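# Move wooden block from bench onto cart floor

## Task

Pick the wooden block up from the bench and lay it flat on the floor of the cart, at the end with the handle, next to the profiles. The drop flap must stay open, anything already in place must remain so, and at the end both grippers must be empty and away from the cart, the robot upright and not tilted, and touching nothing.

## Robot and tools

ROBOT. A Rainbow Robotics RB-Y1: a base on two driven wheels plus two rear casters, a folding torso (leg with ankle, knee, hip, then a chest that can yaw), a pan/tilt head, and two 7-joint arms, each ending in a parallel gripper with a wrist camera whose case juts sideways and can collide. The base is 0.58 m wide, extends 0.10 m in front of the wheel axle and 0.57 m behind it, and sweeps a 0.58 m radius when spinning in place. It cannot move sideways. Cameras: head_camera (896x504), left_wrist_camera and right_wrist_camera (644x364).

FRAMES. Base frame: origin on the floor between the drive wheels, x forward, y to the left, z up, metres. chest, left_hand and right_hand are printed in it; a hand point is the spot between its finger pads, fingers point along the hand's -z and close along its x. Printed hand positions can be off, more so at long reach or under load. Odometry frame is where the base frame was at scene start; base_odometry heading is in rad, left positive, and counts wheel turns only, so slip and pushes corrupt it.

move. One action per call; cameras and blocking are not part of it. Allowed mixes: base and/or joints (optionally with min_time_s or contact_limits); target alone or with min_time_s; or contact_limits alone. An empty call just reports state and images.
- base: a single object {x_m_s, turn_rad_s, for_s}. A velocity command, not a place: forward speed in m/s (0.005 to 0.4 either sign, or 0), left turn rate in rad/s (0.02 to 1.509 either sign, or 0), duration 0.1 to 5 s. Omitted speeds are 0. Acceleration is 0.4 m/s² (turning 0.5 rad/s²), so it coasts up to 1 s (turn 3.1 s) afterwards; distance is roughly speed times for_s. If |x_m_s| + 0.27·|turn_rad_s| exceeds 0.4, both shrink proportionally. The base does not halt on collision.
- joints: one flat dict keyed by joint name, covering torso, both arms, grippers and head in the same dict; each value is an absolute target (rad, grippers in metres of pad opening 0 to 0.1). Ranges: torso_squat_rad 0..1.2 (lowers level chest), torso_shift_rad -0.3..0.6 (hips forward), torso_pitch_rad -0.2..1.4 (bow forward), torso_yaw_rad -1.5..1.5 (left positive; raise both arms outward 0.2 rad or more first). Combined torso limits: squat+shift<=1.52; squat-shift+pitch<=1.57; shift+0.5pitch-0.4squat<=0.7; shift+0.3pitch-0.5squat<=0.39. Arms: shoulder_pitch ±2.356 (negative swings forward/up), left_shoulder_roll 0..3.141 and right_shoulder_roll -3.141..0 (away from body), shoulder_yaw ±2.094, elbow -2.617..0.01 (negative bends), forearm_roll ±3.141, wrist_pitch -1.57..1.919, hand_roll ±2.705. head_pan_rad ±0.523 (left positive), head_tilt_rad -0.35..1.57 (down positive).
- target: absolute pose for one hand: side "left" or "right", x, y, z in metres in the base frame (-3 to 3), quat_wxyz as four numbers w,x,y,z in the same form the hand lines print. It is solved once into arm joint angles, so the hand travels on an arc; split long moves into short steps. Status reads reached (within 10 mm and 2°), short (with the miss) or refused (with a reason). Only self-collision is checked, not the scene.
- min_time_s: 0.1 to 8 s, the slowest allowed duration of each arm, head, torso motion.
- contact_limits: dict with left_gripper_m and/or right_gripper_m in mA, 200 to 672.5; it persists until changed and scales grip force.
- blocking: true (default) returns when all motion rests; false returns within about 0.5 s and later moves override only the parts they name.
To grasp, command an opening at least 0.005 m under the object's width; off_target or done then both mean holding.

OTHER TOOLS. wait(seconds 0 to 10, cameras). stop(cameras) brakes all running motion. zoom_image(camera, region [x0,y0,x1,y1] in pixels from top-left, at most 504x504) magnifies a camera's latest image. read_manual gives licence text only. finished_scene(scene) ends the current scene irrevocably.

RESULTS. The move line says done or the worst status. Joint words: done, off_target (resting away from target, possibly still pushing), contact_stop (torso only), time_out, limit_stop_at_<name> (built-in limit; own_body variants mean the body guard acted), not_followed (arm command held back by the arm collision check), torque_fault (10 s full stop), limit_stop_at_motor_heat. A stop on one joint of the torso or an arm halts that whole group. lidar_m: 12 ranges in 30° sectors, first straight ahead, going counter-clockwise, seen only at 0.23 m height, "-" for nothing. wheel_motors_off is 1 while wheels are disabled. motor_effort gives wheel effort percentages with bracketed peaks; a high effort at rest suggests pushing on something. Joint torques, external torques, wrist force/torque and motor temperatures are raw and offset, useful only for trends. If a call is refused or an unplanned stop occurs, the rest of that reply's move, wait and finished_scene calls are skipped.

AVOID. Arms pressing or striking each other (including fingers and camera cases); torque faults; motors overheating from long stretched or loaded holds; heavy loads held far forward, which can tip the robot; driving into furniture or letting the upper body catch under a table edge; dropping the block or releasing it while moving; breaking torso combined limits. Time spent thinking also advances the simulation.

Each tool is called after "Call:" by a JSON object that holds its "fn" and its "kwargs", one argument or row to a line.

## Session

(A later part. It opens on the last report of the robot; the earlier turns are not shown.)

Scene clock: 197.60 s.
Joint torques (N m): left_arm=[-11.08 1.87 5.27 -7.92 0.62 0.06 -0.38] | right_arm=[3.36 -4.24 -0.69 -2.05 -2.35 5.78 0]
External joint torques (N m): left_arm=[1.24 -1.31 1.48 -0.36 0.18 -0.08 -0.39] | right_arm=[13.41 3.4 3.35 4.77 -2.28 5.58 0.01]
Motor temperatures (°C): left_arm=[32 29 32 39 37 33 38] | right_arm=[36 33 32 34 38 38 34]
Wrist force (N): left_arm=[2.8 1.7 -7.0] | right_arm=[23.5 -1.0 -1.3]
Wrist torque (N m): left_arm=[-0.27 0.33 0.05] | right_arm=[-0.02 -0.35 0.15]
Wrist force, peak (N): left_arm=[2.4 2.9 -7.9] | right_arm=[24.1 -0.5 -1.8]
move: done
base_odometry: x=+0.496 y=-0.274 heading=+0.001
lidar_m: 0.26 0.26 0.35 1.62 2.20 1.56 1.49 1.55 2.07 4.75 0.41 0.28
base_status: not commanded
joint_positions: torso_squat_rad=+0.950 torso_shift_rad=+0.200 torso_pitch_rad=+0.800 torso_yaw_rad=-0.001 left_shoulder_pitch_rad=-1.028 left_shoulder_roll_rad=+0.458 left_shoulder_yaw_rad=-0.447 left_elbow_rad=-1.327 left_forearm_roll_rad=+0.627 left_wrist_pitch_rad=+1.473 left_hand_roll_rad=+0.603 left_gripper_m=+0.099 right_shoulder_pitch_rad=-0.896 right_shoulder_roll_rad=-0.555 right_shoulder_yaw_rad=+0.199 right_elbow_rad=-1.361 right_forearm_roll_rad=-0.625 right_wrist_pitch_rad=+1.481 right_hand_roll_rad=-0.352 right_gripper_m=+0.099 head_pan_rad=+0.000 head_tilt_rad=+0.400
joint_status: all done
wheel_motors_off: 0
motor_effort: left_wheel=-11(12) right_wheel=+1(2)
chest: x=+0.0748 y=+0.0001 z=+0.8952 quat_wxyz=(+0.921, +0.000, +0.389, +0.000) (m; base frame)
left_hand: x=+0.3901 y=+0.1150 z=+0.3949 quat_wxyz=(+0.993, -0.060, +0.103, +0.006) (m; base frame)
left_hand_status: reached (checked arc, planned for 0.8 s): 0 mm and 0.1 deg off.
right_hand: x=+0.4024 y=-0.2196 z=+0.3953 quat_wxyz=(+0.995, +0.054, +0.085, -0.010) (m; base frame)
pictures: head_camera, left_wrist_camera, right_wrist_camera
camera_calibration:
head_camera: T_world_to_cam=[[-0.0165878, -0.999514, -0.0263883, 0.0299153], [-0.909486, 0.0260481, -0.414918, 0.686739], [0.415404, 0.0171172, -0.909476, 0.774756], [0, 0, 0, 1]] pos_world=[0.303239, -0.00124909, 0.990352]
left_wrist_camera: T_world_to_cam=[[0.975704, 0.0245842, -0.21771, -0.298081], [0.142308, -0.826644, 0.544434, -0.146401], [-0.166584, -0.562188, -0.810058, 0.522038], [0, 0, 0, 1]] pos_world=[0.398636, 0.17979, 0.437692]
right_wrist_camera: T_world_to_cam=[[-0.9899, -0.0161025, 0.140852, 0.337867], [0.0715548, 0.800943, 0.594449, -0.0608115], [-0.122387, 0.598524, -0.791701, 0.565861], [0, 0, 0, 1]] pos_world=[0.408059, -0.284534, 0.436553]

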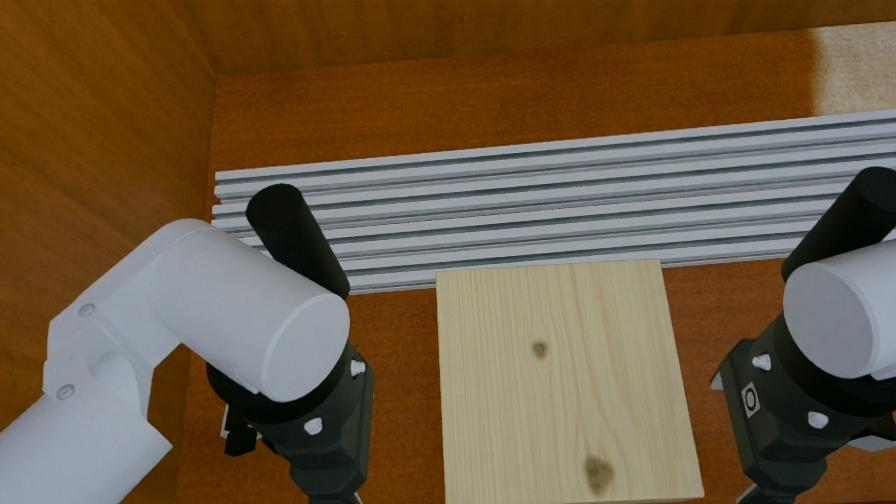

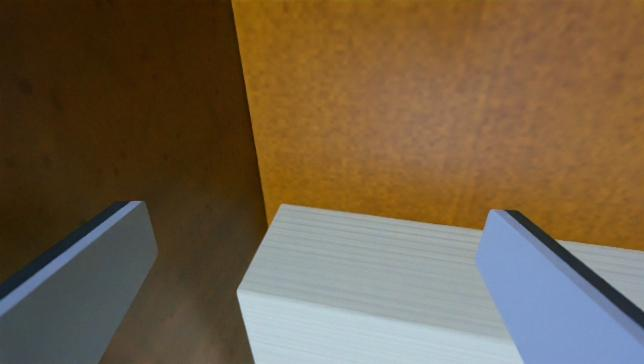

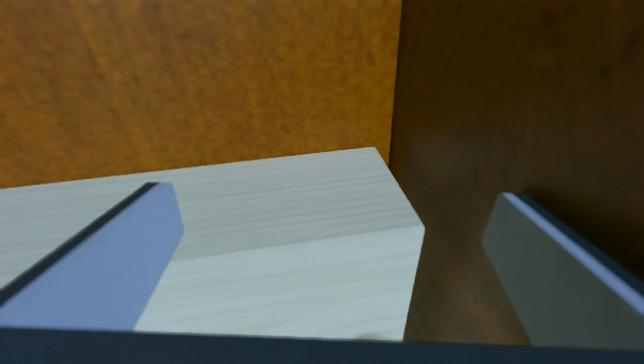

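Call:
{"fn": "move", "kwargs": {
  "target": {"side":"right","x":0.42,"y":-0.225,"z":0.42,"quat_wxyz":[0.995,0.054,0.087,-0.01]},
  "cameras": []
}}

Call:
{"fn": "move", "kwargs": {
  "joints": {"torso_squat_rad":0.2},
  "cameras": ["head_camera","right_wrist_camera","left_wrist_camera"]
}}

Scene clock: 203.63 s.
Joint torques (N m): left_arm=[-11.19 2.3 5.32 -7.52 0.64 0.15 -0.26] | right_arm=[-9.68 -7.9 -4.56 -6.83 -0.41 0.47 -0.1]
External joint torques (N m): left_arm=[1.12 -0.87 1.54 0.04 0.2 0.02 -0.27] | right_arm=[1.27 0.41 -0.17 0.04 -0.34 0.27 -0.1]
Motor temperatures (°C): left_arm=[32 29 32 39 36 33 38] | right_arm=[35 32 32 33 38 38 34]
Wrist force (N): left_arm=[2.5 1.7 -6.6] | right_arm=[0.2 0.7 -4.6]
Wrist torque (N m): left_arm=[-0.26 0.29 0.05] | right_arm=[-0.08 0.07 -0.05]
Wrist force, peak (N): left_arm=[3.0 2.2 -8.0] | right_arm=[24.1 -0.8 -1.4]
move: done
base_odometry: x=+0.496 y=-0.274 heading=+0.001
lidar_m: 0.25 0.27 0.36 1.61 2.21 1.56 1.48 1.54 2.05 4.78 0.40 0.26
base_status: not commanded
joint_positions: torso_squat_rad=+0.950 torso_shift_rad=+0.200 torso_pitch_rad=+0.800 torso_yaw_rad=-0.001 left_shoulder_pitch_rad=-1.028 left_shoulder_roll_rad=+0.458 left_shoulder_yaw_rad=-0.447 left_elbow_rad=-1.327 left_forearm_roll_rad=+0.627 left_wrist_pitch_rad=+1.473 left_hand_roll_rad=+0.603 left_gripper_m=+0.099 right_shoulder_pitch_rad=-0.939 right_shoulder_roll_rad=-0.586 right_shoulder_yaw_rad=+0.176 right_elbow_rad=-1.387 right_forearm_roll_rad=-0.657 right_wrist_pitch_rad=+1.558 right_hand_roll_rad=-0.358 right_gripper_m=+0.099 head_pan_rad=+0.000 head_tilt_rad=+0.400
joint_status: all done
wheel_motors_off: 0
motor_effort: left_wheel=-10(11) right_wheel=+11(16)
chest: x=+0.0748 y=+0.0001 z=+0.8952 quat_wxyz=(+0.921, +0.000, +0.389, +0.000) (m; base frame)
left_hand: x=+0.3900 y=+0.1149 z=+0.3948 quat_wxyz=(+0.993, -0.060, +0.104, +0.006) (m; base frame)
right_hand: x=+0.4201 y=-0.2250 z=+0.4199 quat_wxyz=(+0.995, +0.054, +0.087, -0.010) (m; base frame)
right_hand_status: reached (checked arc, planned for 0.2 s): 0 mm and 0.0 deg off.
pictures: none
No camera images: "cameras" was empty.

Scene clock: 206.90 s.
Joint torques (N m): left_arm=[-11.55 1.81 5.2 -7.6 0.63 0.1 -0.36] | right_arm=[-10.4 -8.3 -4.58 -6.83 -0.39 0.38 -0.1]
External joint torques (N m): left_arm=[0.76 -1.36 1.41 -0.04 0.19 -0.04 -0.37] | right_arm=[0.55 0 -0.2 0.05 -0.32 0.18 -0.1]
Motor temperatures (°C): left_arm=[32 29 32 38 36 33 38] | right_arm=[35 32 32 33 38 38 34]
Wrist force (N): left_arm=[2.6 2.1 -7.6] | right_arm=[0.6 0.9 -5.0]
Wrist torque (N m): left_arm=[-0.32 0.28 0.09] | right_arm=[-0.10 0.14 -0.08]
Wrist force, peak (N): left_arm=[2.4 1.9 -8.3] | right_arm=[0.9 0.8 -5.8]
move: done
base_odometry: x=+0.496 y=-0.274 heading=+0.001
lidar_m: 0.25 0.26 0.36 1.62 2.20 1.54 1.48 1.56 2.07 4.75 0.40 0.28
base_status: not commanded
joint_positions: torso_squat_rad=+0.200 torso_shift_rad=+0.200 torso_pitch_rad=+0.800 torso_yaw_rad=-0.001 left_shoulder_pitch_rad=-1.028 left_shoulder_roll_rad=+0.458 left_shoulder_yaw_rad=-0.447 left_elbow_rad=-1.327 left_forearm_roll_rad=+0.627 left_wrist_pitch_rad=+1.473 left_hand_roll_rad=+0.603 left_gripper_m=+0.099 right_shoulder_pitch_rad=-0.939 right_shoulder_roll_rad=-0.586 right_shoulder_yaw_rad=+0.176 right_elbow_rad=-1.387 right_forearm_roll_rad=-0.657 right_wrist_pitch_rad=+1.558 right_hand_roll_rad=-0.358 right_gripper_m=+0.099 head_pan_rad=+0.000 head_tilt_rad=+0.400
joint_status: all done
wheel_motors_off: 0
motor_effort: left_wheel=-9(11) right_wheel=+10(13)
chest: x=+0.1303 y=+0.0001 z=+1.1684 quat_wxyz=(+0.921, +0.000, +0.389, +0.000) (m; base frame)
left_hand: x=+0.4454 y=+0.1149 z=+0.6680 quat_wxyz=(+0.993, -0.060, +0.104, +0.006) (m; base frame)
right_hand: x=+0.4753 y=-0.2250 z=+0.6931 quat_wxyz=(+0.995, +0.054, +0.087, -0.010) (m; base frame)
pictures: head_camera, left_wrist_camera, right_wrist_camera
camera_calibration:
head_camera: T_world_to_cam=[[-0.016783, -0.999509, -0.0264658, 0.0382155], [-0.909614, 0.0262523, -0.414623, 0.850337], [0.415115, 0.0171151, -0.909608, 1.0004], [0, 0, 0, 1]] pos_world=[0.358839, -0.00124848, 1.26355]
left_wrist_camera: T_world_to_cam=[[0.975591, 0.0244535, -0.218228, -0.292135], [0.142491, -0.826648, 0.544379, -0.303082], [-0.167085, -0.562187, -0.809956, 0.752576], [0, 0, 0, 1]] pos_world=[0.453936, 0.17969, 0.710793]
right_wrist_camera: T_world_to_cam=[[-0.989239, -0.0154606, 0.145488, 0.364654], [0.0747936, 0.801204, 0.593699, -0.239626], [-0.125744, 0.598192, -0.791426, 0.815059], [0, 0, 0, 1]] pos_world=[0.481141, -0.289934, 0.734272]

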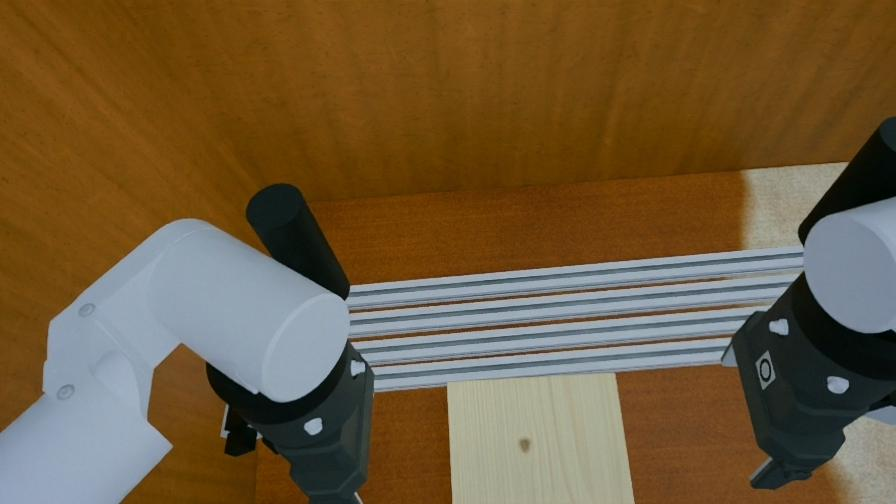

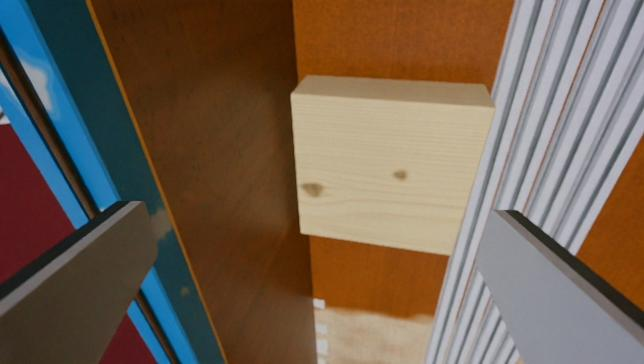

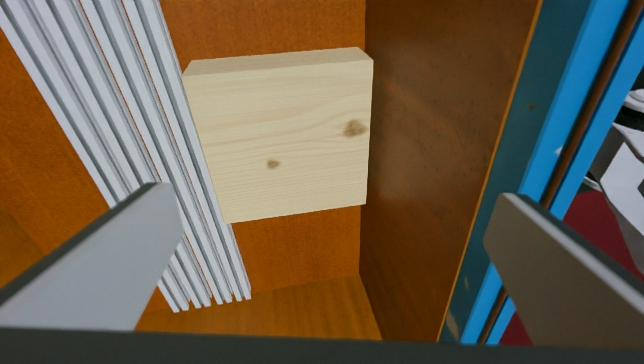

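Call:
{"fn": "move", "kwargs": {
  "joints": {"torso_pitch_rad":0.45},
  "cameras": []
}}

Call:
{"fn": "move", "kwargs": {
  "base": {"x_m_s":-0.25,"for_s":2.2},
  "joints": {"head_tilt_rad":0.5,"torso_shift_rad":0},
  "cameras": ["head_camera"]
}}

Scene clock: 209.83 s.
Joint torques (N m): left_arm=[-17.41 3.86 6.92 -7.63 0.22 -0.49 -0.24] | right_arm=[-16.83 -9.25 -5.58 -7.56 -0.07 -0.23 -0.13]
External joint torques (N m): left_arm=[1.05 -1.33 1.1 0 0.17 -0.05 -0.23] | right_arm=[0.36 0.28 -0.05 -0.3 -0.23 0.19 -0.14]
Motor temperatures (°C): left_arm=[32 29 32 38 36 33 38] | right_arm=[35 32 32 33 37 38 34]
Wrist force (N): left_arm=[0.0 1.3 -7.3] | right_arm=[-1.5 0.6 -5.2]
Wrist torque (N m): left_arm=[-0.28 0.12 0.12] | right_arm=[-0.12 -0.01 -0.08]
Wrist force, peak (N): left_arm=[3.2 2.4 -7.8] | right_arm=[0.5 0.8 -5.9]
move: done
base_odometry: x=+0.496 y=-0.274 heading=+0.001
lidar_m: 0.25 0.26 0.35 1.61 2.19 1.56 1.48 1.54 2.07 4.77 0.40 0.28
base_status: not commanded
joint_positions: torso_squat_rad=+0.200 torso_shift_rad=+0.200 torso_pitch_rad=+0.450 torso_yaw_rad=-0.001 left_shoulder_pitch_rad=-1.028 left_shoulder_roll_rad=+0.458 left_shoulder_yaw_rad=-0.446 left_elbow_rad=-1.327 left_forearm_roll_rad=+0.627 left_wrist_pitch_rad=+1.473 left_hand_roll_rad=+0.603 left_gripper_m=+0.099 right_shoulder_pitch_rad=-0.939 right_shoulder_roll_rad=-0.586 right_shoulder_yaw_rad=+0.176 right_elbow_rad=-1.387 right_forearm_roll_rad=-0.657 right_wrist_pitch_rad=+1.558 right_hand_roll_rad=-0.358 right_gripper_m=+0.099 head_pan_rad=+0.000 head_tilt_rad=+0.400
joint_status: all done
wheel_motors_off: 0
motor_effort: left_wheel=-9(11) right_wheel=+12(13)
chest: x=+0.0428 y=+0.0001 z=+1.2315 quat_wxyz=(+0.975, +0.000, +0.223, +0.000) (m; base frame)
left_hand: x=+0.5105 y=+0.1149 z=+0.8696 quat_wxyz=(+0.996, -0.060, -0.071, -0.005) (m; base frame)
right_hand: x=+0.5300 y=-0.2250 z=+0.9033 quat_wxyz=(+0.995, +0.055, -0.087, +0.000) (m; base frame)
pictures: none
No camera images: "cameras" was empty.

Scene clock: 213.00 s.
Joint torques (N m): left_arm=[-17.35 3.79 7.17 -7.52 0.23 -0.55 -0.21] | right_arm=[-17.37 -9.23 -5.7 -7.5 -0.15 -0.34 -0.12]
External joint torques (N m): left_arm=[1.11 -1.41 1.35 0.11 0.18 -0.11 -0.2] | right_arm=[-0.17 0.3 -0.18 -0.24 -0.31 0.09 -0.13]
Motor temperatures (°C): left_arm=[32 29 32 38 36 33 38] | right_arm=[35 32 32 33 37 38 34]
Wrist force (N): left_arm=[0.4 2.0 -7.6] | right_arm=[-1.2 0.9 -4.7]
Wrist torque (N m): left_arm=[-0.34 0.20 0.12] | right_arm=[-0.13 0.00 -0.09]
Wrist force, peak (N): left_arm=[0.3 2.4 -8.1] | right_arm=[-2.1 0.8 -5.8]
move: done
base_odometry: x=-0.054 y=-0.275 heading=+0.002
lidar_m: 0.81 0.82 1.84 4.13 1.36 0.98 0.93 0.98 1.31 3.33 1.24 0.87
base_status: done (sent for 2.2 of 2.2 s)
joint_positions: torso_squat_rad=+0.200 torso_shift_rad=+0.000 torso_pitch_rad=+0.450 torso_yaw_rad=-0.001 left_shoulder_pitch_rad=-1.028 left_shoulder_roll_rad=+0.458 left_shoulder_yaw_rad=-0.446 left_elbow_rad=-1.327 left_forearm_roll_rad=+0.627 left_wrist_pitch_rad=+1.473 left_hand_roll_rad=+0.603 left_gripper_m=+0.099 right_shoulder_pitch_rad=-0.938 right_shoulder_roll_rad=-0.586 right_shoulder_yaw_rad=+0.176 right_elbow_rad=-1.387 right_forearm_roll_rad=-0.657 right_wrist_pitch_rad=+1.558 right_hand_roll_rad=-0.358 right_gripper_m=+0.099 head_pan_rad=+0.000 head_tilt_rad=+0.500
joint_status: all done
wheel_motors_off: 0
motor_effort: left_wheel=+14(30) right_wheel=-12(31)
chest: x=-0.0935 y=+0.0001 z=+1.2452 quat_wxyz=(+0.975, +0.000, +0.223, +0.000) (m; base frame)
left_hand: x=+0.3742 y=+0.1150 z=+0.8832 quat_wxyz=(+0.996, -0.060, -0.071, -0.005) (m; base frame)
right_hand: x=+0.3937 y=-0.2251 z=+0.9170 quat_wxyz=(+0.995, +0.055, -0.087, +0.000) (m; base frame)
pictures: head_camera
camera_calibration:
head_camera: T_world_to_cam=[[-0.00978683, -0.999506, -0.0298582, 0.0415751], [-0.778668, 0.0263513, -0.626883, 0.949488], [0.62736, 0.0171145, -0.778541, 1.03903], [0, 0, 0, 1]] pos_world=[0.087895, -0.00124818, 1.40539]

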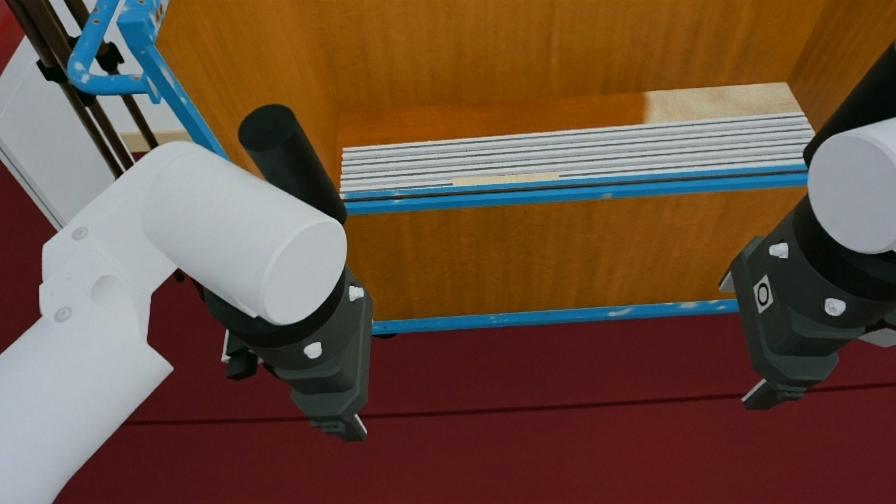

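Call:
{"fn": "move", "kwargs": {
  "target": {"side":"left","x":0.36,"y":0.22,"z":1.08,"quat_wxyz":[0.996,-0.06,-0.071,-0.005]},
  "cameras": []
}}

Call:
{"fn": "move", "kwargs": {
  "base": {"x_m_s":0.25,"for_s":2.2},
  "joints": {"torso_shift_rad":0.2},
  "cameras": []
}}

Call:
{"fn": "move", "kwargs": {
  "joints": {"torso_pitch_rad":0.8},
  "cameras": []
}}

Call:
{"fn": "move", "kwargs": {
  "joints": {"torso_squat_rad":0.95}
}}

Scene clock: 219.30 s.
Joint torques (N m): left_arm=[-16.09 8.06 8.72 -3.94 -0.26 -1.12 0.17] | right_arm=[-17.74 -9.35 -5.87 -7.71 -0.02 -0.41 -0.01]
External joint torques (N m): left_arm=[1.33 -2.43 0.57 0.65 -0.29 -0.67 0.18] | right_arm=[-0.54 0.18 -0.35 -0.45 -0.17 0.02 -0.02]
Motor temperatures (°C): left_arm=[32 29 32 38 35 33 38] | right_arm=[35 31 32 32 37 37 34]
Wrist force (N): left_arm=[0.7 1.6 -7.3] | right_arm=[-1.7 0.4 -5.4]
Wrist torque (N m): left_arm=[-0.32 0.23 0.14] | right_arm=[-0.06 -0.06 -0.07]
Wrist force, peak (N): left_arm=[-0.7 1.6 -9.5] | right_arm=[-2.1 0.9 -5.6]
move: done
base_odometry: x=-0.054 y=-0.275 heading=+0.002
lidar_m: 0.81 0.84 1.83 4.14 1.38 0.98 0.94 0.98 1.30 3.32 1.23 0.86
base_status: not commanded
joint_positions: torso_squat_rad=+0.200 torso_shift_rad=+0.000 torso_pitch_rad=+0.450 torso_yaw_rad=-0.001 left_shoulder_pitch_rad=-1.105 left_shoulder_roll_rad=+0.872 left_shoulder_yaw_rad=-0.198 left_elbow_rad=-1.757 left_forearm_roll_rad=+1.056 left_wrist_pitch_rad=+1.919 left_hand_roll_rad=+0.682 left_gripper_m=+0.099 right_shoulder_pitch_rad=-0.938 right_shoulder_roll_rad=-0.586 right_shoulder_yaw_rad=+0.176 right_elbow_rad=-1.387 right_forearm_roll_rad=-0.657 right_wrist_pitch_rad=+1.558 right_hand_roll_rad=-0.358 right_gripper_m=+0.099 head_pan_rad=+0.000 head_tilt_rad=+0.500
joint_status: all done
wheel_motors_off: 0
motor_effort: left_wheel=+13(14) right_wheel=-13(14)
chest: x=-0.0934 y=+0.0001 z=+1.2452 quat_wxyz=(+0.975, +0.000, +0.223, +0.000) (m; base frame)
left_hand: x=+0.3606 y=+0.2199 z=+1.0795 quat_wxyz=(+0.996, -0.060, -0.071, -0.005) (m; base frame)
left_hand_status: reached (checked arc, planned for 0.8 s): 1 mm and 0.0 deg off.
right_hand: x=+0.3937 y=-0.2251 z=+0.9169 quat_wxyz=(+0.995, +0.055, -0.087, -0.001) (m; base frame)
pictures: none
No camera images: "cameras" was empty.

Scene clock: 222.47 s.
Joint torques (N m): left_arm=[-16.04 8.4 8.67 -4.04 -0.16 -0.79 0.08] | right_arm=[-18.01 -9.61 -5.69 -7.6 0.12 -0.23 0.05]
External joint torques (N m): left_arm=[1.38 -2.11 0.53 0.56 -0.18 -0.35 0.09] | right_arm=[-0.82 -0.08 -0.16 -0.35 -0.03 0.19 0.04]
Motor temperatures (°C): left_arm=[32 29 32 38 35 33 37] | right_arm=[35 31 32 32 37 37 34]
Wrist force (N): left_arm=[-0.4 1.6 -7.3] | right_arm=[-2.0 0.3 -4.8]
Wrist torque (N m): left_arm=[-0.28 0.13 0.14] | right_arm=[-0.04 -0.04 -0.08]
Wrist force, peak (N): left_arm=[0.2 1.9 -8.2] | right_arm=[-1.5 0.9 -6.0]
move: done
base_odometry: x=+0.496 y=-0.274 heading=+0.003
lidar_m: 0.26 0.27 0.36 1.62 2.19 1.56 1.48 1.55 2.08 4.71 0.39 0.28
base_status: done (sent for 2.2 of 2.2 s)
joint_positions: torso_squat_rad=+0.200 torso_shift_rad=+0.200 torso_pitch_rad=+0.450 torso_yaw_rad=-0.001 left_shoulder_pitch_rad=-1.105 left_shoulder_roll_rad=+0.871 left_shoulder_yaw_rad=-0.198 left_elbow_rad=-1.757 left_forearm_roll_rad=+1.056 left_wrist_pitch_rad=+1.919 left_hand_roll_rad=+0.682 left_gripper_m=+0.099 right_shoulder_pitch_rad=-0.938 right_shoulder_roll_rad=-0.586 right_shoulder_yaw_rad=+0.176 right_elbow_rad=-1.387 right_forearm_roll_rad=-0.657 right_wrist_pitch_rad=+1.558 right_hand_roll_rad=-0.358 right_gripper_m=+0.099 head_pan_rad=+0.000 head_tilt_rad=+0.500
joint_status: all done
wheel_motors_off: 0
motor_effort: left_wheel=+4(40) right_wheel=-6(48)
chest: x=+0.0429 y=+0.0001 z=+1.2315 quat_wxyz=(+0.975, +0.000, +0.223, +0.000) (m; base frame)
left_hand: x=+0.4969 y=+0.2199 z=+1.0657 quat_wxyz=(+0.996, -0.060, -0.071, -0.005) (m; base frame)
right_hand: x=+0.5300 y=-0.2251 z=+0.9032 quat_wxyz=(+0.995, +0.055, -0.087, -0.001) (m; base frame)
pictures: none
No camera images: "cameras" was empty.

Scene clock: 224.47 s.
Joint torques (N m): left_arm=[-12.77 8.29 7.97 -5.6 0.31 -0.17 0.15] | right_arm=[-11.09 -7.97 -4.62 -7.32 -0.17 0.27 -0.06]
External joint torques (N m): left_arm=[0.83 -2.03 0.65 0.31 -0.13 -0.27 0.14] | right_arm=[-0.15 0.34 -0.23 -0.45 -0.1 0.06 -0.05]
Motor temperatures (°C): left_arm=[32 29 32 38 35 33 37] | right_arm=[35 31 32 32 37 37 34]
Wrist force (N): left_arm=[2.2 1.1 -6.9] | right_arm=[0.3 1.2 -5.2]
Wrist torque (N m): left_arm=[-0.22 0.24 0.11] | right_arm=[-0.11 0.09 -0.07]
Wrist force, peak (N): left_arm=[3.2 2.2 -8.0] | right_arm=[-0.1 0.9 -6.0]
move: done
base_odometry: x=+0.496 y=-0.274 heading=+0.002
lidar_m: 0.25 0.26 0.35 1.61 2.18 1.56 1.48 1.56 2.08 4.73 0.41 0.27
base_status: not commanded
joint_positions: torso_squat_rad=+0.200 torso_shift_rad=+0.200 torso_pitch_rad=+0.800 torso_yaw_rad=-0.001 left_shoulder_pitch_rad=-1.105 left_shoulder_roll_rad=+0.871 left_shoulder_yaw_rad=-0.198 left_elbow_rad=-1.757 left_forearm_roll_rad=+1.056 left_wrist_pitch_rad=+1.919 left_hand_roll_rad=+0.682 left_gripper_m=+0.099 right_shoulder_pitch_rad=-0.938 right_shoulder_roll_rad=-0.586 right_shoulder_yaw_rad=+0.176 right_elbow_rad=-1.387 right_forearm_roll_rad=-0.657 right_wrist_pitch_rad=+1.558 right_hand_roll_rad=-0.358 right_gripper_m=+0.099 head_pan_rad=+0.000 head_tilt_rad=+0.500
joint_status: all done
wheel_motors_off: 0
motor_effort: left_wheel=+4(5) right_wheel=-5(6)
chest: x=+0.1303 y=+0.0001 z=+1.1685 quat_wxyz=(+0.921, +0.000, +0.389, +0.000) (m; base frame)
left_hand: x=+0.4999 y=+0.2198 z=+0.8570 quat_wxyz=(+0.993, -0.060, +0.103, +0.005) (m; base frame)
right_hand: x=+0.4752 y=-0.2251 z=+0.6930 quat_wxyz=(+0.995, +0.054, +0.087, -0.010) (m; base frame)
pictures: none
No camera images: "cameras" was empty.

Scene clock: 227.80 s.
Joint torques (N m): left_arm=[-12.95 8.32 8.2 -5.41 0.35 -0.11 0.18] | right_arm=[-4.47 -8.26 -3 -4.33 -1.04 3.47 -0.1]
External joint torques (N m): left_arm=[0.66 -2 0.88 0.5 -0.1 -0.21 0.17] | right_arm=[6.51 0.04 1.39 2.55 -0.97 3.27 -0.09]
Motor temperatures (°C): left_arm=[32 29 32 38 35 33 37] | right_arm=[35 31 32 32 36 37 34]
Wrist force (N): left_arm=[2.2 1.4 -7.2] | right_arm=[14.6 1.4 -1.6]
Wrist torque (N m): left_arm=[-0.24 0.23 0.06] | right_arm=[-0.11 -0.10 -0.02]
Wrist force, peak (N): left_arm=[2.3 1.8 -8.9] | right_arm=[15.8 1.7 1.5]
move: done
base_odometry: x=+0.496 y=-0.274 heading=+0.002
lidar_m: 0.28 0.30 0.40 1.62 2.18 1.56 1.48 1.55 2.07 4.73 0.43 0.30
base_status: not commanded
joint_positions: torso_squat_rad=+0.950 torso_shift_rad=+0.200 torso_pitch_rad=+0.800 torso_yaw_rad=-0.001 left_shoulder_pitch_rad=-1.105 left_shoulder_roll_rad=+0.871 left_shoulder_yaw_rad=-0.198 left_elbow_rad=-1.756 left_forearm_roll_rad=+1.056 left_wrist_pitch_rad=+1.919 left_hand_roll_rad=+0.682 left_gripper_m=+0.099 right_shoulder_pitch_rad=-0.940 right_shoulder_roll_rad=-0.586 right_shoulder_yaw_rad=+0.176 right_elbow_rad=-1.388 right_forearm_roll_rad=-0.657 right_wrist_pitch_rad=+1.557 right_hand_roll_rad=-0.358 right_gripper_m=+0.099 head_pan_rad=+0.000 head_tilt_rad=+0.500
joint_status: all done
wheel_motors_off: 0
motor_effort: left_wheel=-1(19) right_wheel=-7(24)
chest: x=+0.0748 y=+0.0001 z=+0.8952 quat_wxyz=(+0.921, +0.000, +0.389, +0.000) (m; base frame)
left_hand: x=+0.4445 y=+0.2198 z=+0.5838 quat_wxyz=(+0.993, -0.060, +0.103, +0.005) (m; base frame)
right_hand: x=+0.4211 y=-0.2247 z=+0.4205 quat_wxyz=(+0.995, +0.054, +0.086, -0.010) (m; base frame)
pictures: head_camera, left_wrist_camera, right_wrist_camera
camera_calibration:
head_camera: T_world_to_cam=[[-0.0194287, -0.999506, -0.0246921, 0.0287695], [-0.946396, 0.0263494, -0.321931, 0.600735], [0.322423, 0.0171138, -0.946441, 0.83409], [0, 0, 0, 1]] pos_world=[0.300162, -0.00134819, 0.983523]
left_wrist_camera: T_world_to_cam=[[0.97579, 0.0236094, -0.217431, -0.312546], [0.141485, -0.826252, 0.545243, -0.1706], [-0.16678, -0.562806, -0.809589, 0.743009], [0, 0, 0, 1]] pos_world=[0.453035, 0.284591, 0.626593]
right_wrist_camera: T_world_to_cam=[[-0.98969, -0.0157662, 0.142358, 0.352165], [0.0727664, 0.80075, 0.594563, -0.0736234], [-0.123367, 0.598792, -0.791346, 0.591421], [0, 0, 0, 1]] pos_world=[0.426853, -0.289632, 0.461659]

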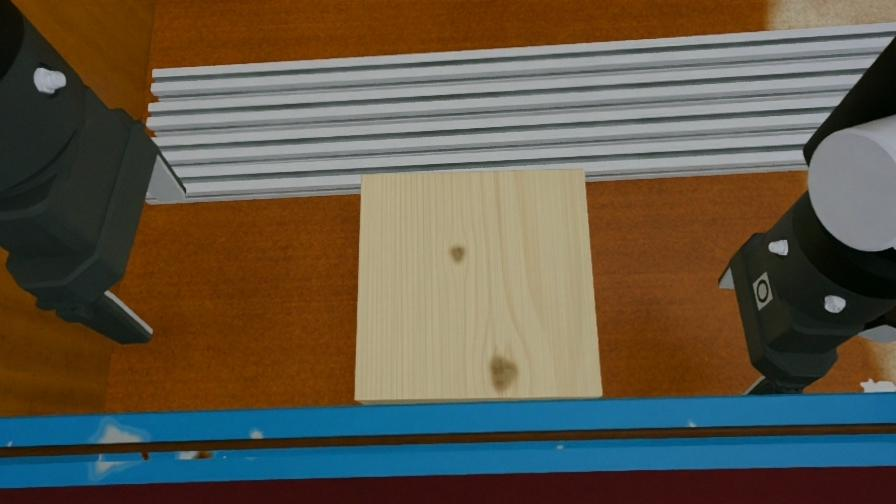

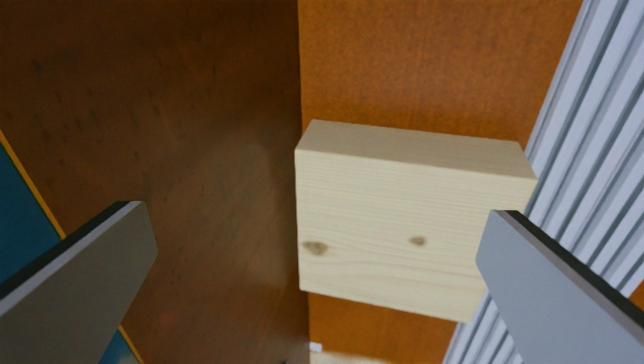

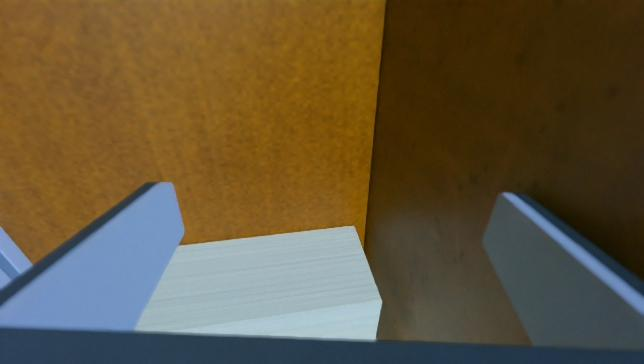

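Call:
{"fn": "move", "kwargs": {
  "joints": {"right_gripper_m":0.0},
  "cameras": []
}}

Call:
{"fn": "move", "kwargs": {
  "target": {"side":"right","x":0.43,"y":-0.225,"z":0.37,"quat_wxyz":[0.995,0.054,0.087,-0.01]},
  "min_time_s": 1,
  "cameras": ["head_camera","right_wrist_camera"]
}}

Scene clock: 232.23 s.
Joint torques (N m): left_arm=[-12.9 8.24 8.44 -5.59 0.43 -0.04 0.19] | right_arm=[-9.31 -8.1 -2.81 -6.53 -0.56 0.46 -0.05]
External joint torques (N m): left_arm=[0.71 -2.07 1.12 0.32 -0.02 -0.14 0.18] | right_arm=[1.65 0.22 1.57 0.34 -0.49 0.26 -0.04]
Motor temperatures (°C): left_arm=[32 29 32 37 35 33 37] | right_arm=[35 31 32 32 36 37 34]
Wrist force (N): left_arm=[2.7 1.8 -7.8] | right_arm=[0.9 0.7 -5.1]
Wrist torque (N m): left_arm=[-0.29 0.34 0.10] | right_arm=[-0.10 0.15 -0.09]
Wrist force, peak (N): left_arm=[3.3 1.6 -8.6] | right_arm=[15.0 1.6 -0.8]
move: done
base_odometry: x=+0.496 y=-0.274 heading=+0.002
lidar_m: 0.27 0.30 0.42 1.63 2.18 1.56 1.48 1.55 2.08 4.72 0.43 0.30
base_status: not commanded
joint_positions: torso_squat_rad=+0.950 torso_shift_rad=+0.200 torso_pitch_rad=+0.800 torso_yaw_rad=-0.001 left_shoulder_pitch_rad=-1.105 left_shoulder_roll_rad=+0.871 left_shoulder_yaw_rad=-0.198 left_elbow_rad=-1.756 left_forearm_roll_rad=+1.056 left_wrist_pitch_rad=+1.919 left_hand_roll_rad=+0.682 left_gripper_m=+0.099 right_shoulder_pitch_rad=-0.939 right_shoulder_roll_rad=-0.586 right_shoulder_yaw_rad=+0.176 right_elbow_rad=-1.387 right_forearm_roll_rad=-0.657 right_wrist_pitch_rad=+1.558 right_hand_roll_rad=-0.358 right_gripper_m=+0.000 head_pan_rad=+0.000 head_tilt_rad=+0.500
joint_status: all done
wheel_motors_off: 0
motor_effort: left_wheel=+0(1) right_wheel=-6(7)
chest: x=+0.0748 y=+0.0001 z=+0.8952 quat_wxyz=(+0.921, +0.000, +0.389, +0.000) (m; base frame)
left_hand: x=+0.4445 y=+0.2198 z=+0.5838 quat_wxyz=(+0.993, -0.060, +0.103, +0.005) (m; base frame)
right_hand: x=+0.4202 y=-0.2251 z=+0.4200 quat_wxyz=(+0.995, +0.054, +0.087, -0.010) (m; base frame)
pictures: none
No camera images: "cameras" was empty.

Scene clock: 233.57 s.
Joint torques (N m): left_arm=[-12.73 8.03 8.37 -5.53 0.39 -0.1 0.15] | right_arm=[-13.25 -6.7 -2.41 -6.28 0.05 0.35 0.03]
External joint torques (N m): left_arm=[0.88 -2.28 1.05 0.38 -0.05 -0.2 0.14] | right_arm=[-1.19 1.26 0.98 0.07 0.1 0.12 0.04]
Motor temperatures (°C): left_arm=[32 29 32 37 35 33 37] | right_arm=[35 31 32 32 36 37 34]
Wrist force (N): left_arm=[3.0 1.9 -7.7] | right_arm=[0.6 1.2 -5.1]
Wrist torque (N m): left_arm=[-0.33 0.33 0.11] | right_arm=[-0.16 0.13 -0.09]
Wrist force, peak (N): left_arm=[2.5 1.0 -8.3] | right_arm=[0.3 0.5 -5.7]
move: done
base_odometry: x=+0.496 y=-0.274 heading=+0.002
lidar_m: 0.28 0.29 0.42 1.62 2.18 1.55 1.49 1.54 2.09 4.73 0.41 0.30
base_status: not commanded
joint_positions: torso_squat_rad=+0.950 torso_shift_rad=+0.200 torso_pitch_rad=+0.800 torso_yaw_rad=-0.001 left_shoulder_pitch_rad=-1.105 left_shoulder_roll_rad=+0.871 left_shoulder_yaw_rad=-0.198 left_elbow_rad=-1.756 left_forearm_roll_rad=+1.056 left_wrist_pitch_rad=+1.919 left_hand_roll_rad=+0.682 left_gripper_m=+0.099 right_shoulder_pitch_rad=-1.040 right_shoulder_roll_rad=-0.517 right_shoulder_yaw_rad=+0.195 right_elbow_rad=-1.058 right_forearm_roll_rad=-0.622 right_wrist_pitch_rad=+1.372 right_hand_roll_rad=-0.239 right_gripper_m=+0.000 head_pan_rad=+0.000 head_tilt_rad=+0.500
joint_status: all done
wheel_motors_off: 0
motor_effort: left_wheel=+0(2) right_wheel=-2(5)
chest: x=+0.0748 y=+0.0001 z=+0.8952 quat_wxyz=(+0.921, +0.000, +0.389, +0.000) (m; base frame)
left_hand: x=+0.4445 y=+0.2198 z=+0.5838 quat_wxyz=(+0.993, -0.060, +0.103, +0.005) (m; base frame)
right_hand: x=+0.4298 y=-0.2252 z=+0.3701 quat_wxyz=(+0.995, +0.054, +0.087, -0.010) (m; base frame)
right_hand_status: reached (checked arc, planned for 1.0 s): 0 mm and 0.1 deg off.
pictures: head_camera, right_wrist_camera
camera_calibration:
head_camera: T_world_to_cam=[[-0.0194314, -0.999506, -0.0246915, 0.0287672], [-0.946427, 0.0263501, -0.321841, 0.600623], [0.322333, 0.0171149, -0.946472, 0.834053], [0, 0, 0, 1]] pos_world=[0.300162, -0.00134819, 0.983423]
right_wrist_camera: T_world_to_cam=[[-0.989399, -0.0147899, 0.144469, 0.367208], [0.0746843, 0.801352, 0.593513, -0.0442622], [-0.124549, 0.59801, -0.791752, 0.553391], [0, 0, 0, 1]] pos_world=[0.435545, -0.290033, 0.411368]

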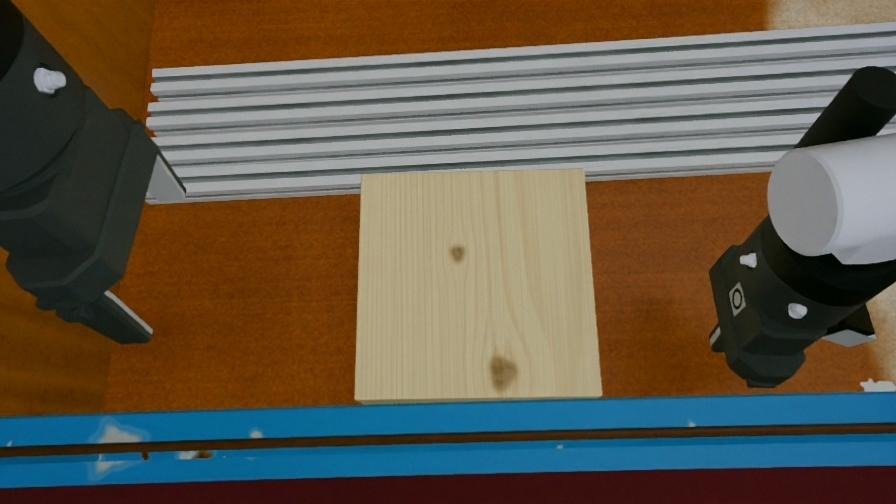

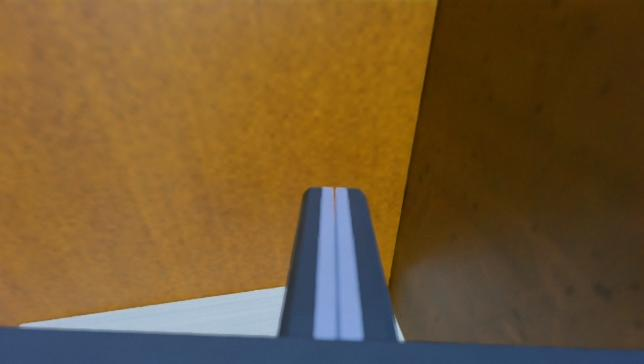

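Call:
{"fn": "move", "kwargs": {
  "target": {"side":"right","x":0.485,"y":-0.17,"z":0.37,"quat_wxyz":[0.995,0.054,0.087,-0.01]},
  "min_time_s": 1,
  "cameras": []
}}

Call:
{"fn": "move", "kwargs": {
  "target": {"side":"right","x":0.485,"y":-0.10,"z":0.37,"quat_wxyz":[0.995,0.054,0.087,-0.01]},
  "min_time_s": 2,
  "cameras": ["head_camera","right_wrist_camera"]
}}

Scene clock: 237.97 s.
Joint torques (N m): left_arm=[-12.72 8.17 8.57 -5.67 0.47 -0.08 0.18] | right_arm=[-17.65 -5.83 -0.62 -5.58 -0.03 0.34 0.23]
External joint torques (N m): left_arm=[0.89 -2.14 1.24 0.23 0.03 -0.18 0.17] | right_arm=[-0.67 0.38 1.09 0.28 0 0.11 0.23]
Motor temperatures (°C): left_arm=[32 29 32 37 35 33 37] | right_arm=[35 31 32 32 36 37 34]
Wrist force (N): left_arm=[2.6 1.8 -7.9] | right_arm=[0.6 1.1 -5.1]
Wrist torque (N m): left_arm=[-0.28 0.30 0.06] | right_arm=[-0.15 0.08 -0.08]
Wrist force, peak (N): left_arm=[2.6 1.7 -8.5] | right_arm=[0.0 1.2 -5.9]
move: done
base_odometry: x=+0.496 y=-0.274 heading=+0.002
lidar_m: 0.27 0.30 0.40 1.61 2.17 1.55 1.47 1.55 2.06 4.73 0.44 0.30
base_status: not commanded
joint_positions: torso_squat_rad=+0.950 torso_shift_rad=+0.200 torso_pitch_rad=+0.800 torso_yaw_rad=-0.001 left_shoulder_pitch_rad=-1.105 left_shoulder_roll_rad=+0.871 left_shoulder_yaw_rad=-0.198 left_elbow_rad=-1.756 left_forearm_roll_rad=+1.056 left_wrist_pitch_rad=+1.919 left_hand_roll_rad=+0.682 left_gripper_m=+0.099 right_shoulder_pitch_rad=-1.388 right_shoulder_roll_rad=-0.385 right_shoulder_yaw_rad=+0.224 right_elbow_rad=-0.552 right_forearm_roll_rad=-0.591 right_wrist_pitch_rad=+1.234 right_hand_roll_rad=-0.185 right_gripper_m=+0.000 head_pan_rad=+0.000 head_tilt_rad=+0.500
joint_status: all done
wheel_motors_off: 0
motor_effort: left_wheel=+2(2) right_wheel=+0(3)
chest: x=+0.0748 y=+0.0001 z=+0.8952 quat_wxyz=(+0.921, +0.000, +0.389, +0.000) (m; base frame)
left_hand: x=+0.4445 y=+0.2198 z=+0.5837 quat_wxyz=(+0.993, -0.060, +0.103, +0.005) (m; base frame)
right_hand: x=+0.4847 y=-0.1699 z=+0.3703 quat_wxyz=(+0.995, +0.054, +0.085, -0.010) (m; base frame)
right_hand_status: reached (checked arc, planned for 1.0 s): 0 mm and 0.2 deg off.
pictures: none
No camera images: "cameras" was empty.

Scene clock: 240.30 s.
Joint torques (N m): left_arm=[-12.5 8.16 8.3 -5.44 0.48 -0.12 0.03] | right_arm=[-24.31 2.28 -0.93 -8.5 -1.37 -1.02 -0.41]
External joint torques (N m): left_arm=[1.11 -2.15 0.98 0.47 0.03 -0.22 0.02] | right_arm=[-5.86 5.99 -0.04 -2.87 -1.32 -1.23 -0.4]
Motor temperatures (°C): left_arm=[32 29 32 37 35 33 37] | right_arm=[35 31 32 32 36 37 34]
Wrist force (N): left_arm=[2.4 1.6 -7.4] | right_arm=[-3.1 -6.5 -4.8]
Wrist torque (N m): left_arm=[-0.29 0.29 0.06] | right_arm=[-0.33 0.15 0.01]
Wrist force, peak (N): left_arm=[3.1 2.1 -8.1] | right_arm=[0.9 -11.5 -5.0]
move: done
base_odometry: x=+0.496 y=-0.274 heading=+0.002
lidar_m: 0.28 0.29 0.41 1.60 2.17 1.56 1.48 1.55 2.08 4.71 0.43 0.31
base_status: not commanded
joint_positions: torso_squat_rad=+0.950 torso_shift_rad=+0.200 torso_pitch_rad=+0.800 torso_yaw_rad=-0.001 left_shoulder_pitch_rad=-1.105 left_shoulder_roll_rad=+0.871 left_shoulder_yaw_rad=-0.198 left_elbow_rad=-1.756 left_forearm_roll_rad=+1.056 left_wrist_pitch_rad=+1.919 left_hand_roll_rad=+0.682 left_gripper_m=+0.099 right_shoulder_pitch_rad=-1.530 right_shoulder_roll_rad=-0.244 right_shoulder_yaw_rad=+0.258 right_elbow_rad=-0.337 right_forearm_roll_rad=-0.552 right_wrist_pitch_rad=+1.133 right_hand_roll_rad=-0.262 right_gripper_m=+0.000 head_pan_rad=+0.000 head_tilt_rad=+0.500
joint_status: all done
wheel_motors_off: 0
motor_effort: left_wheel=-1(2) right_wheel=+2(4)
chest: x=+0.0749 y=+0.0000 z=+0.8952 quat_wxyz=(+0.921, +0.000, +0.389, +0.000) (m; base frame)
left_hand: x=+0.4445 y=+0.2197 z=+0.5837 quat_wxyz=(+0.993, -0.060, +0.103, +0.005) (m; base frame)
right_hand: x=+0.4837 y=-0.1016 z=+0.3699 quat_wxyz=(+0.995, +0.054, +0.082, -0.011) (m; base frame)
right_hand_status: reached (checked arc, planned for 2.0 s): 2 mm and 0.6 deg off.
pictures: head_camera, right_wrist_camera
camera_calibration:
head_camera: T_world_to_cam=[[-0.0195616, -0.999505, -0.0246243, 0.0287428], [-0.946435, 0.0264513, -0.32181, 0.60069], [0.322302, 0.0170102, -0.946484, 0.834042], [0, 0, 0, 1]] pos_world=[0.300262, -0.00134762, 0.983423]
right_wrist_camera: T_world_to_cam=[[-0.990642, -0.0124917, 0.135914, 0.426428], [0.0712984, 0.801768, 0.593367, -0.145359], [-0.116383, 0.597504, -0.793375, 0.482673], [0, 0, 0, 1]] pos_world=[0.488976, -0.166528, 0.411234]

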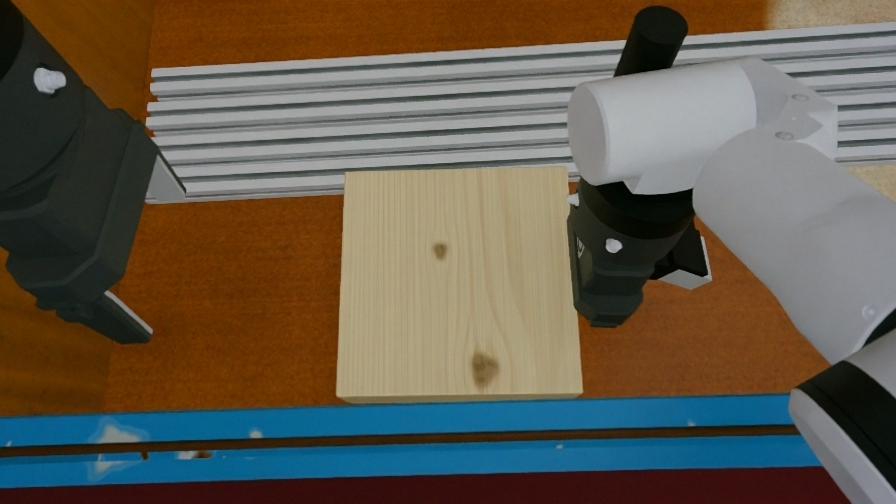

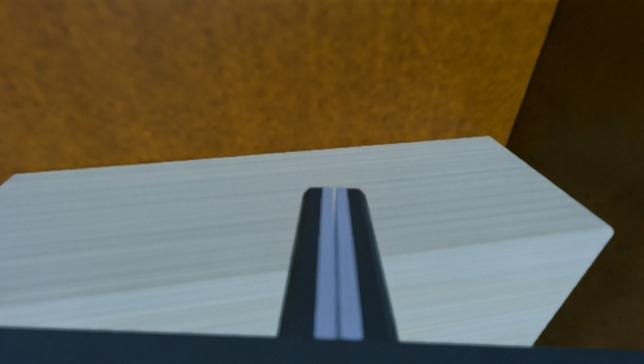

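Call:
{"fn": "move", "kwargs": {
  "target": {"side":"right","x":0.475,"y":-0.02,"z":0.373,"quat_wxyz":[0.9982,0.055,-0.02,0]},
  "min_time_s": 2.5,
  "cameras": ["head_camera","right_wrist_camera"]
}}

Scene clock: 245.03 s.
Joint torques (N m): left_arm=[-12.91 8.29 8.59 -5.63 0.39 0.01 0.19] | right_arm=[-14.32 9.89 0.34 -9.41 -1.99 -0.84 -0.17]
External joint torques (N m): left_arm=[0.7 -2.02 1.26 0.28 -0.05 -0.09 0.19] | right_arm=[2.01 9.62 1.96 -2.15 -2.1 -0.64 -0.17]
Motor temperatures (°C): left_arm=[31 29 32 37 35 33 37] | right_arm=[35 31 32 32 36 37 34]
Wrist force (N): left_arm=[2.2 1.9 -7.7] | right_arm=[2.3 -8.7 0.0]
Wrist torque (N m): left_arm=[-0.34 0.22 0.12] | right_arm=[-0.31 -0.09 -0.16]
Wrist force, peak (N): left_arm=[3.2 1.4 -8.4] | right_arm=[2.3 -14.6 4.8]
move: done
base_odometry: x=+0.496 y=-0.274 heading=+0.002
lidar_m: 0.28 0.29 0.40 1.61 2.19 1.57 1.48 1.55 2.09 4.71 0.43 0.29
base_status: not commanded
joint_positions: torso_squat_rad=+0.950 torso_shift_rad=+0.200 torso_pitch_rad=+0.800 torso_yaw_rad=-0.001 left_shoulder_pitch_rad=-1.105 left_shoulder_roll_rad=+0.871 left_shoulder_yaw_rad=-0.198 left_elbow_rad=-1.756 left_forearm_roll_rad=+1.056 left_wrist_pitch_rad=+1.919 left_hand_roll_rad=+0.682 left_gripper_m=+0.099 right_shoulder_pitch_rad=-1.315 right_shoulder_roll_rad=-0.165 right_shoulder_yaw_rad=+0.417 right_elbow_rad=-0.806 right_forearm_roll_rad=-0.345 right_wrist_pitch_rad=+1.132 right_hand_roll_rad=-0.601 right_gripper_m=+0.000 head_pan_rad=+0.000 head_tilt_rad=+0.500
joint_status: all done
wheel_motors_off: 0
motor_effort: left_wheel=-1(2) right_wheel=+2(3)
chest: x=+0.0748 y=+0.0000 z=+0.8952 quat_wxyz=(+0.921, +0.000, +0.389, +0.000) (m; base frame)
left_hand: x=+0.4445 y=+0.2196 z=+0.5837 quat_wxyz=(+0.993, -0.060, +0.103, +0.005) (m; base frame)
right_hand: x=+0.4756 y=-0.0215 z=+0.3734 quat_wxyz=(+0.998, +0.054, -0.018, +0.000) (m; base frame)
right_hand_status: reached (checked arc, planned for 2.5 s): 2 mm and 0.2 deg off.
pictures: head_camera, right_wrist_camera
camera_calibration:
head_camera: T_world_to_cam=[[-0.019683, -0.999505, -0.0245627, 0.0287172], [-0.946423, 0.0265468, -0.321838, 0.600619], [0.32233, 0.016912, -0.946476, 0.834058], [0, 0, 0, 1]] pos_world=[0.300162, -0.00134709, 0.983423]
right_wrist_camera: T_world_to_cam=[[-0.997572, -0.0234383, -0.065574, 0.497168], [-0.0579174, 0.802078, 0.594405, -0.150157], [0.0386636, 0.59676, -0.801488, 0.365906], [0, 0, 0, 1]] pos_world=[0.473117, -0.086268, 0.415125]

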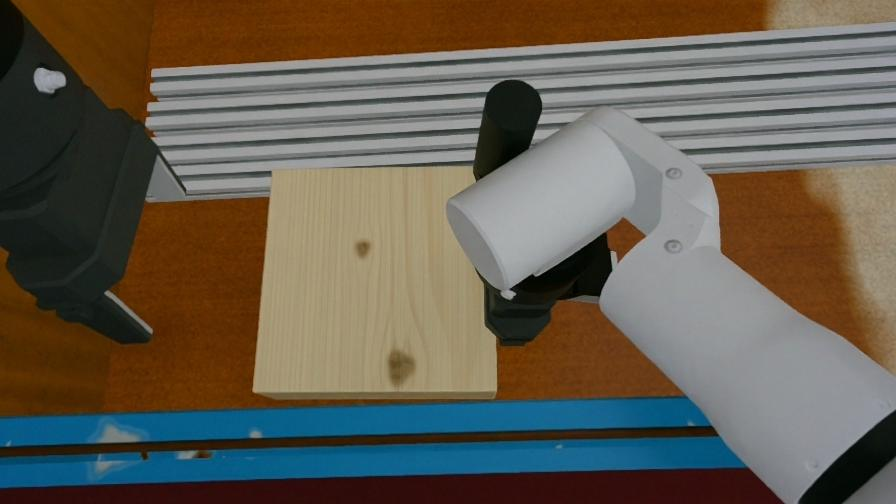

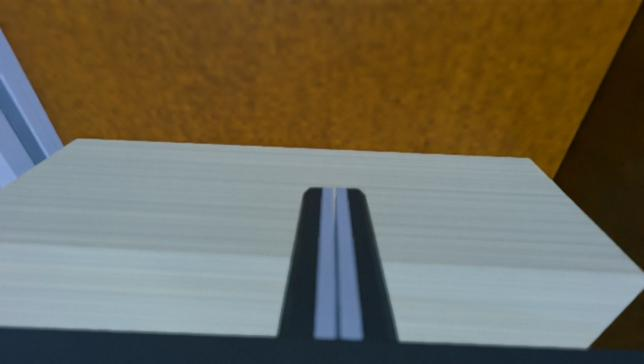

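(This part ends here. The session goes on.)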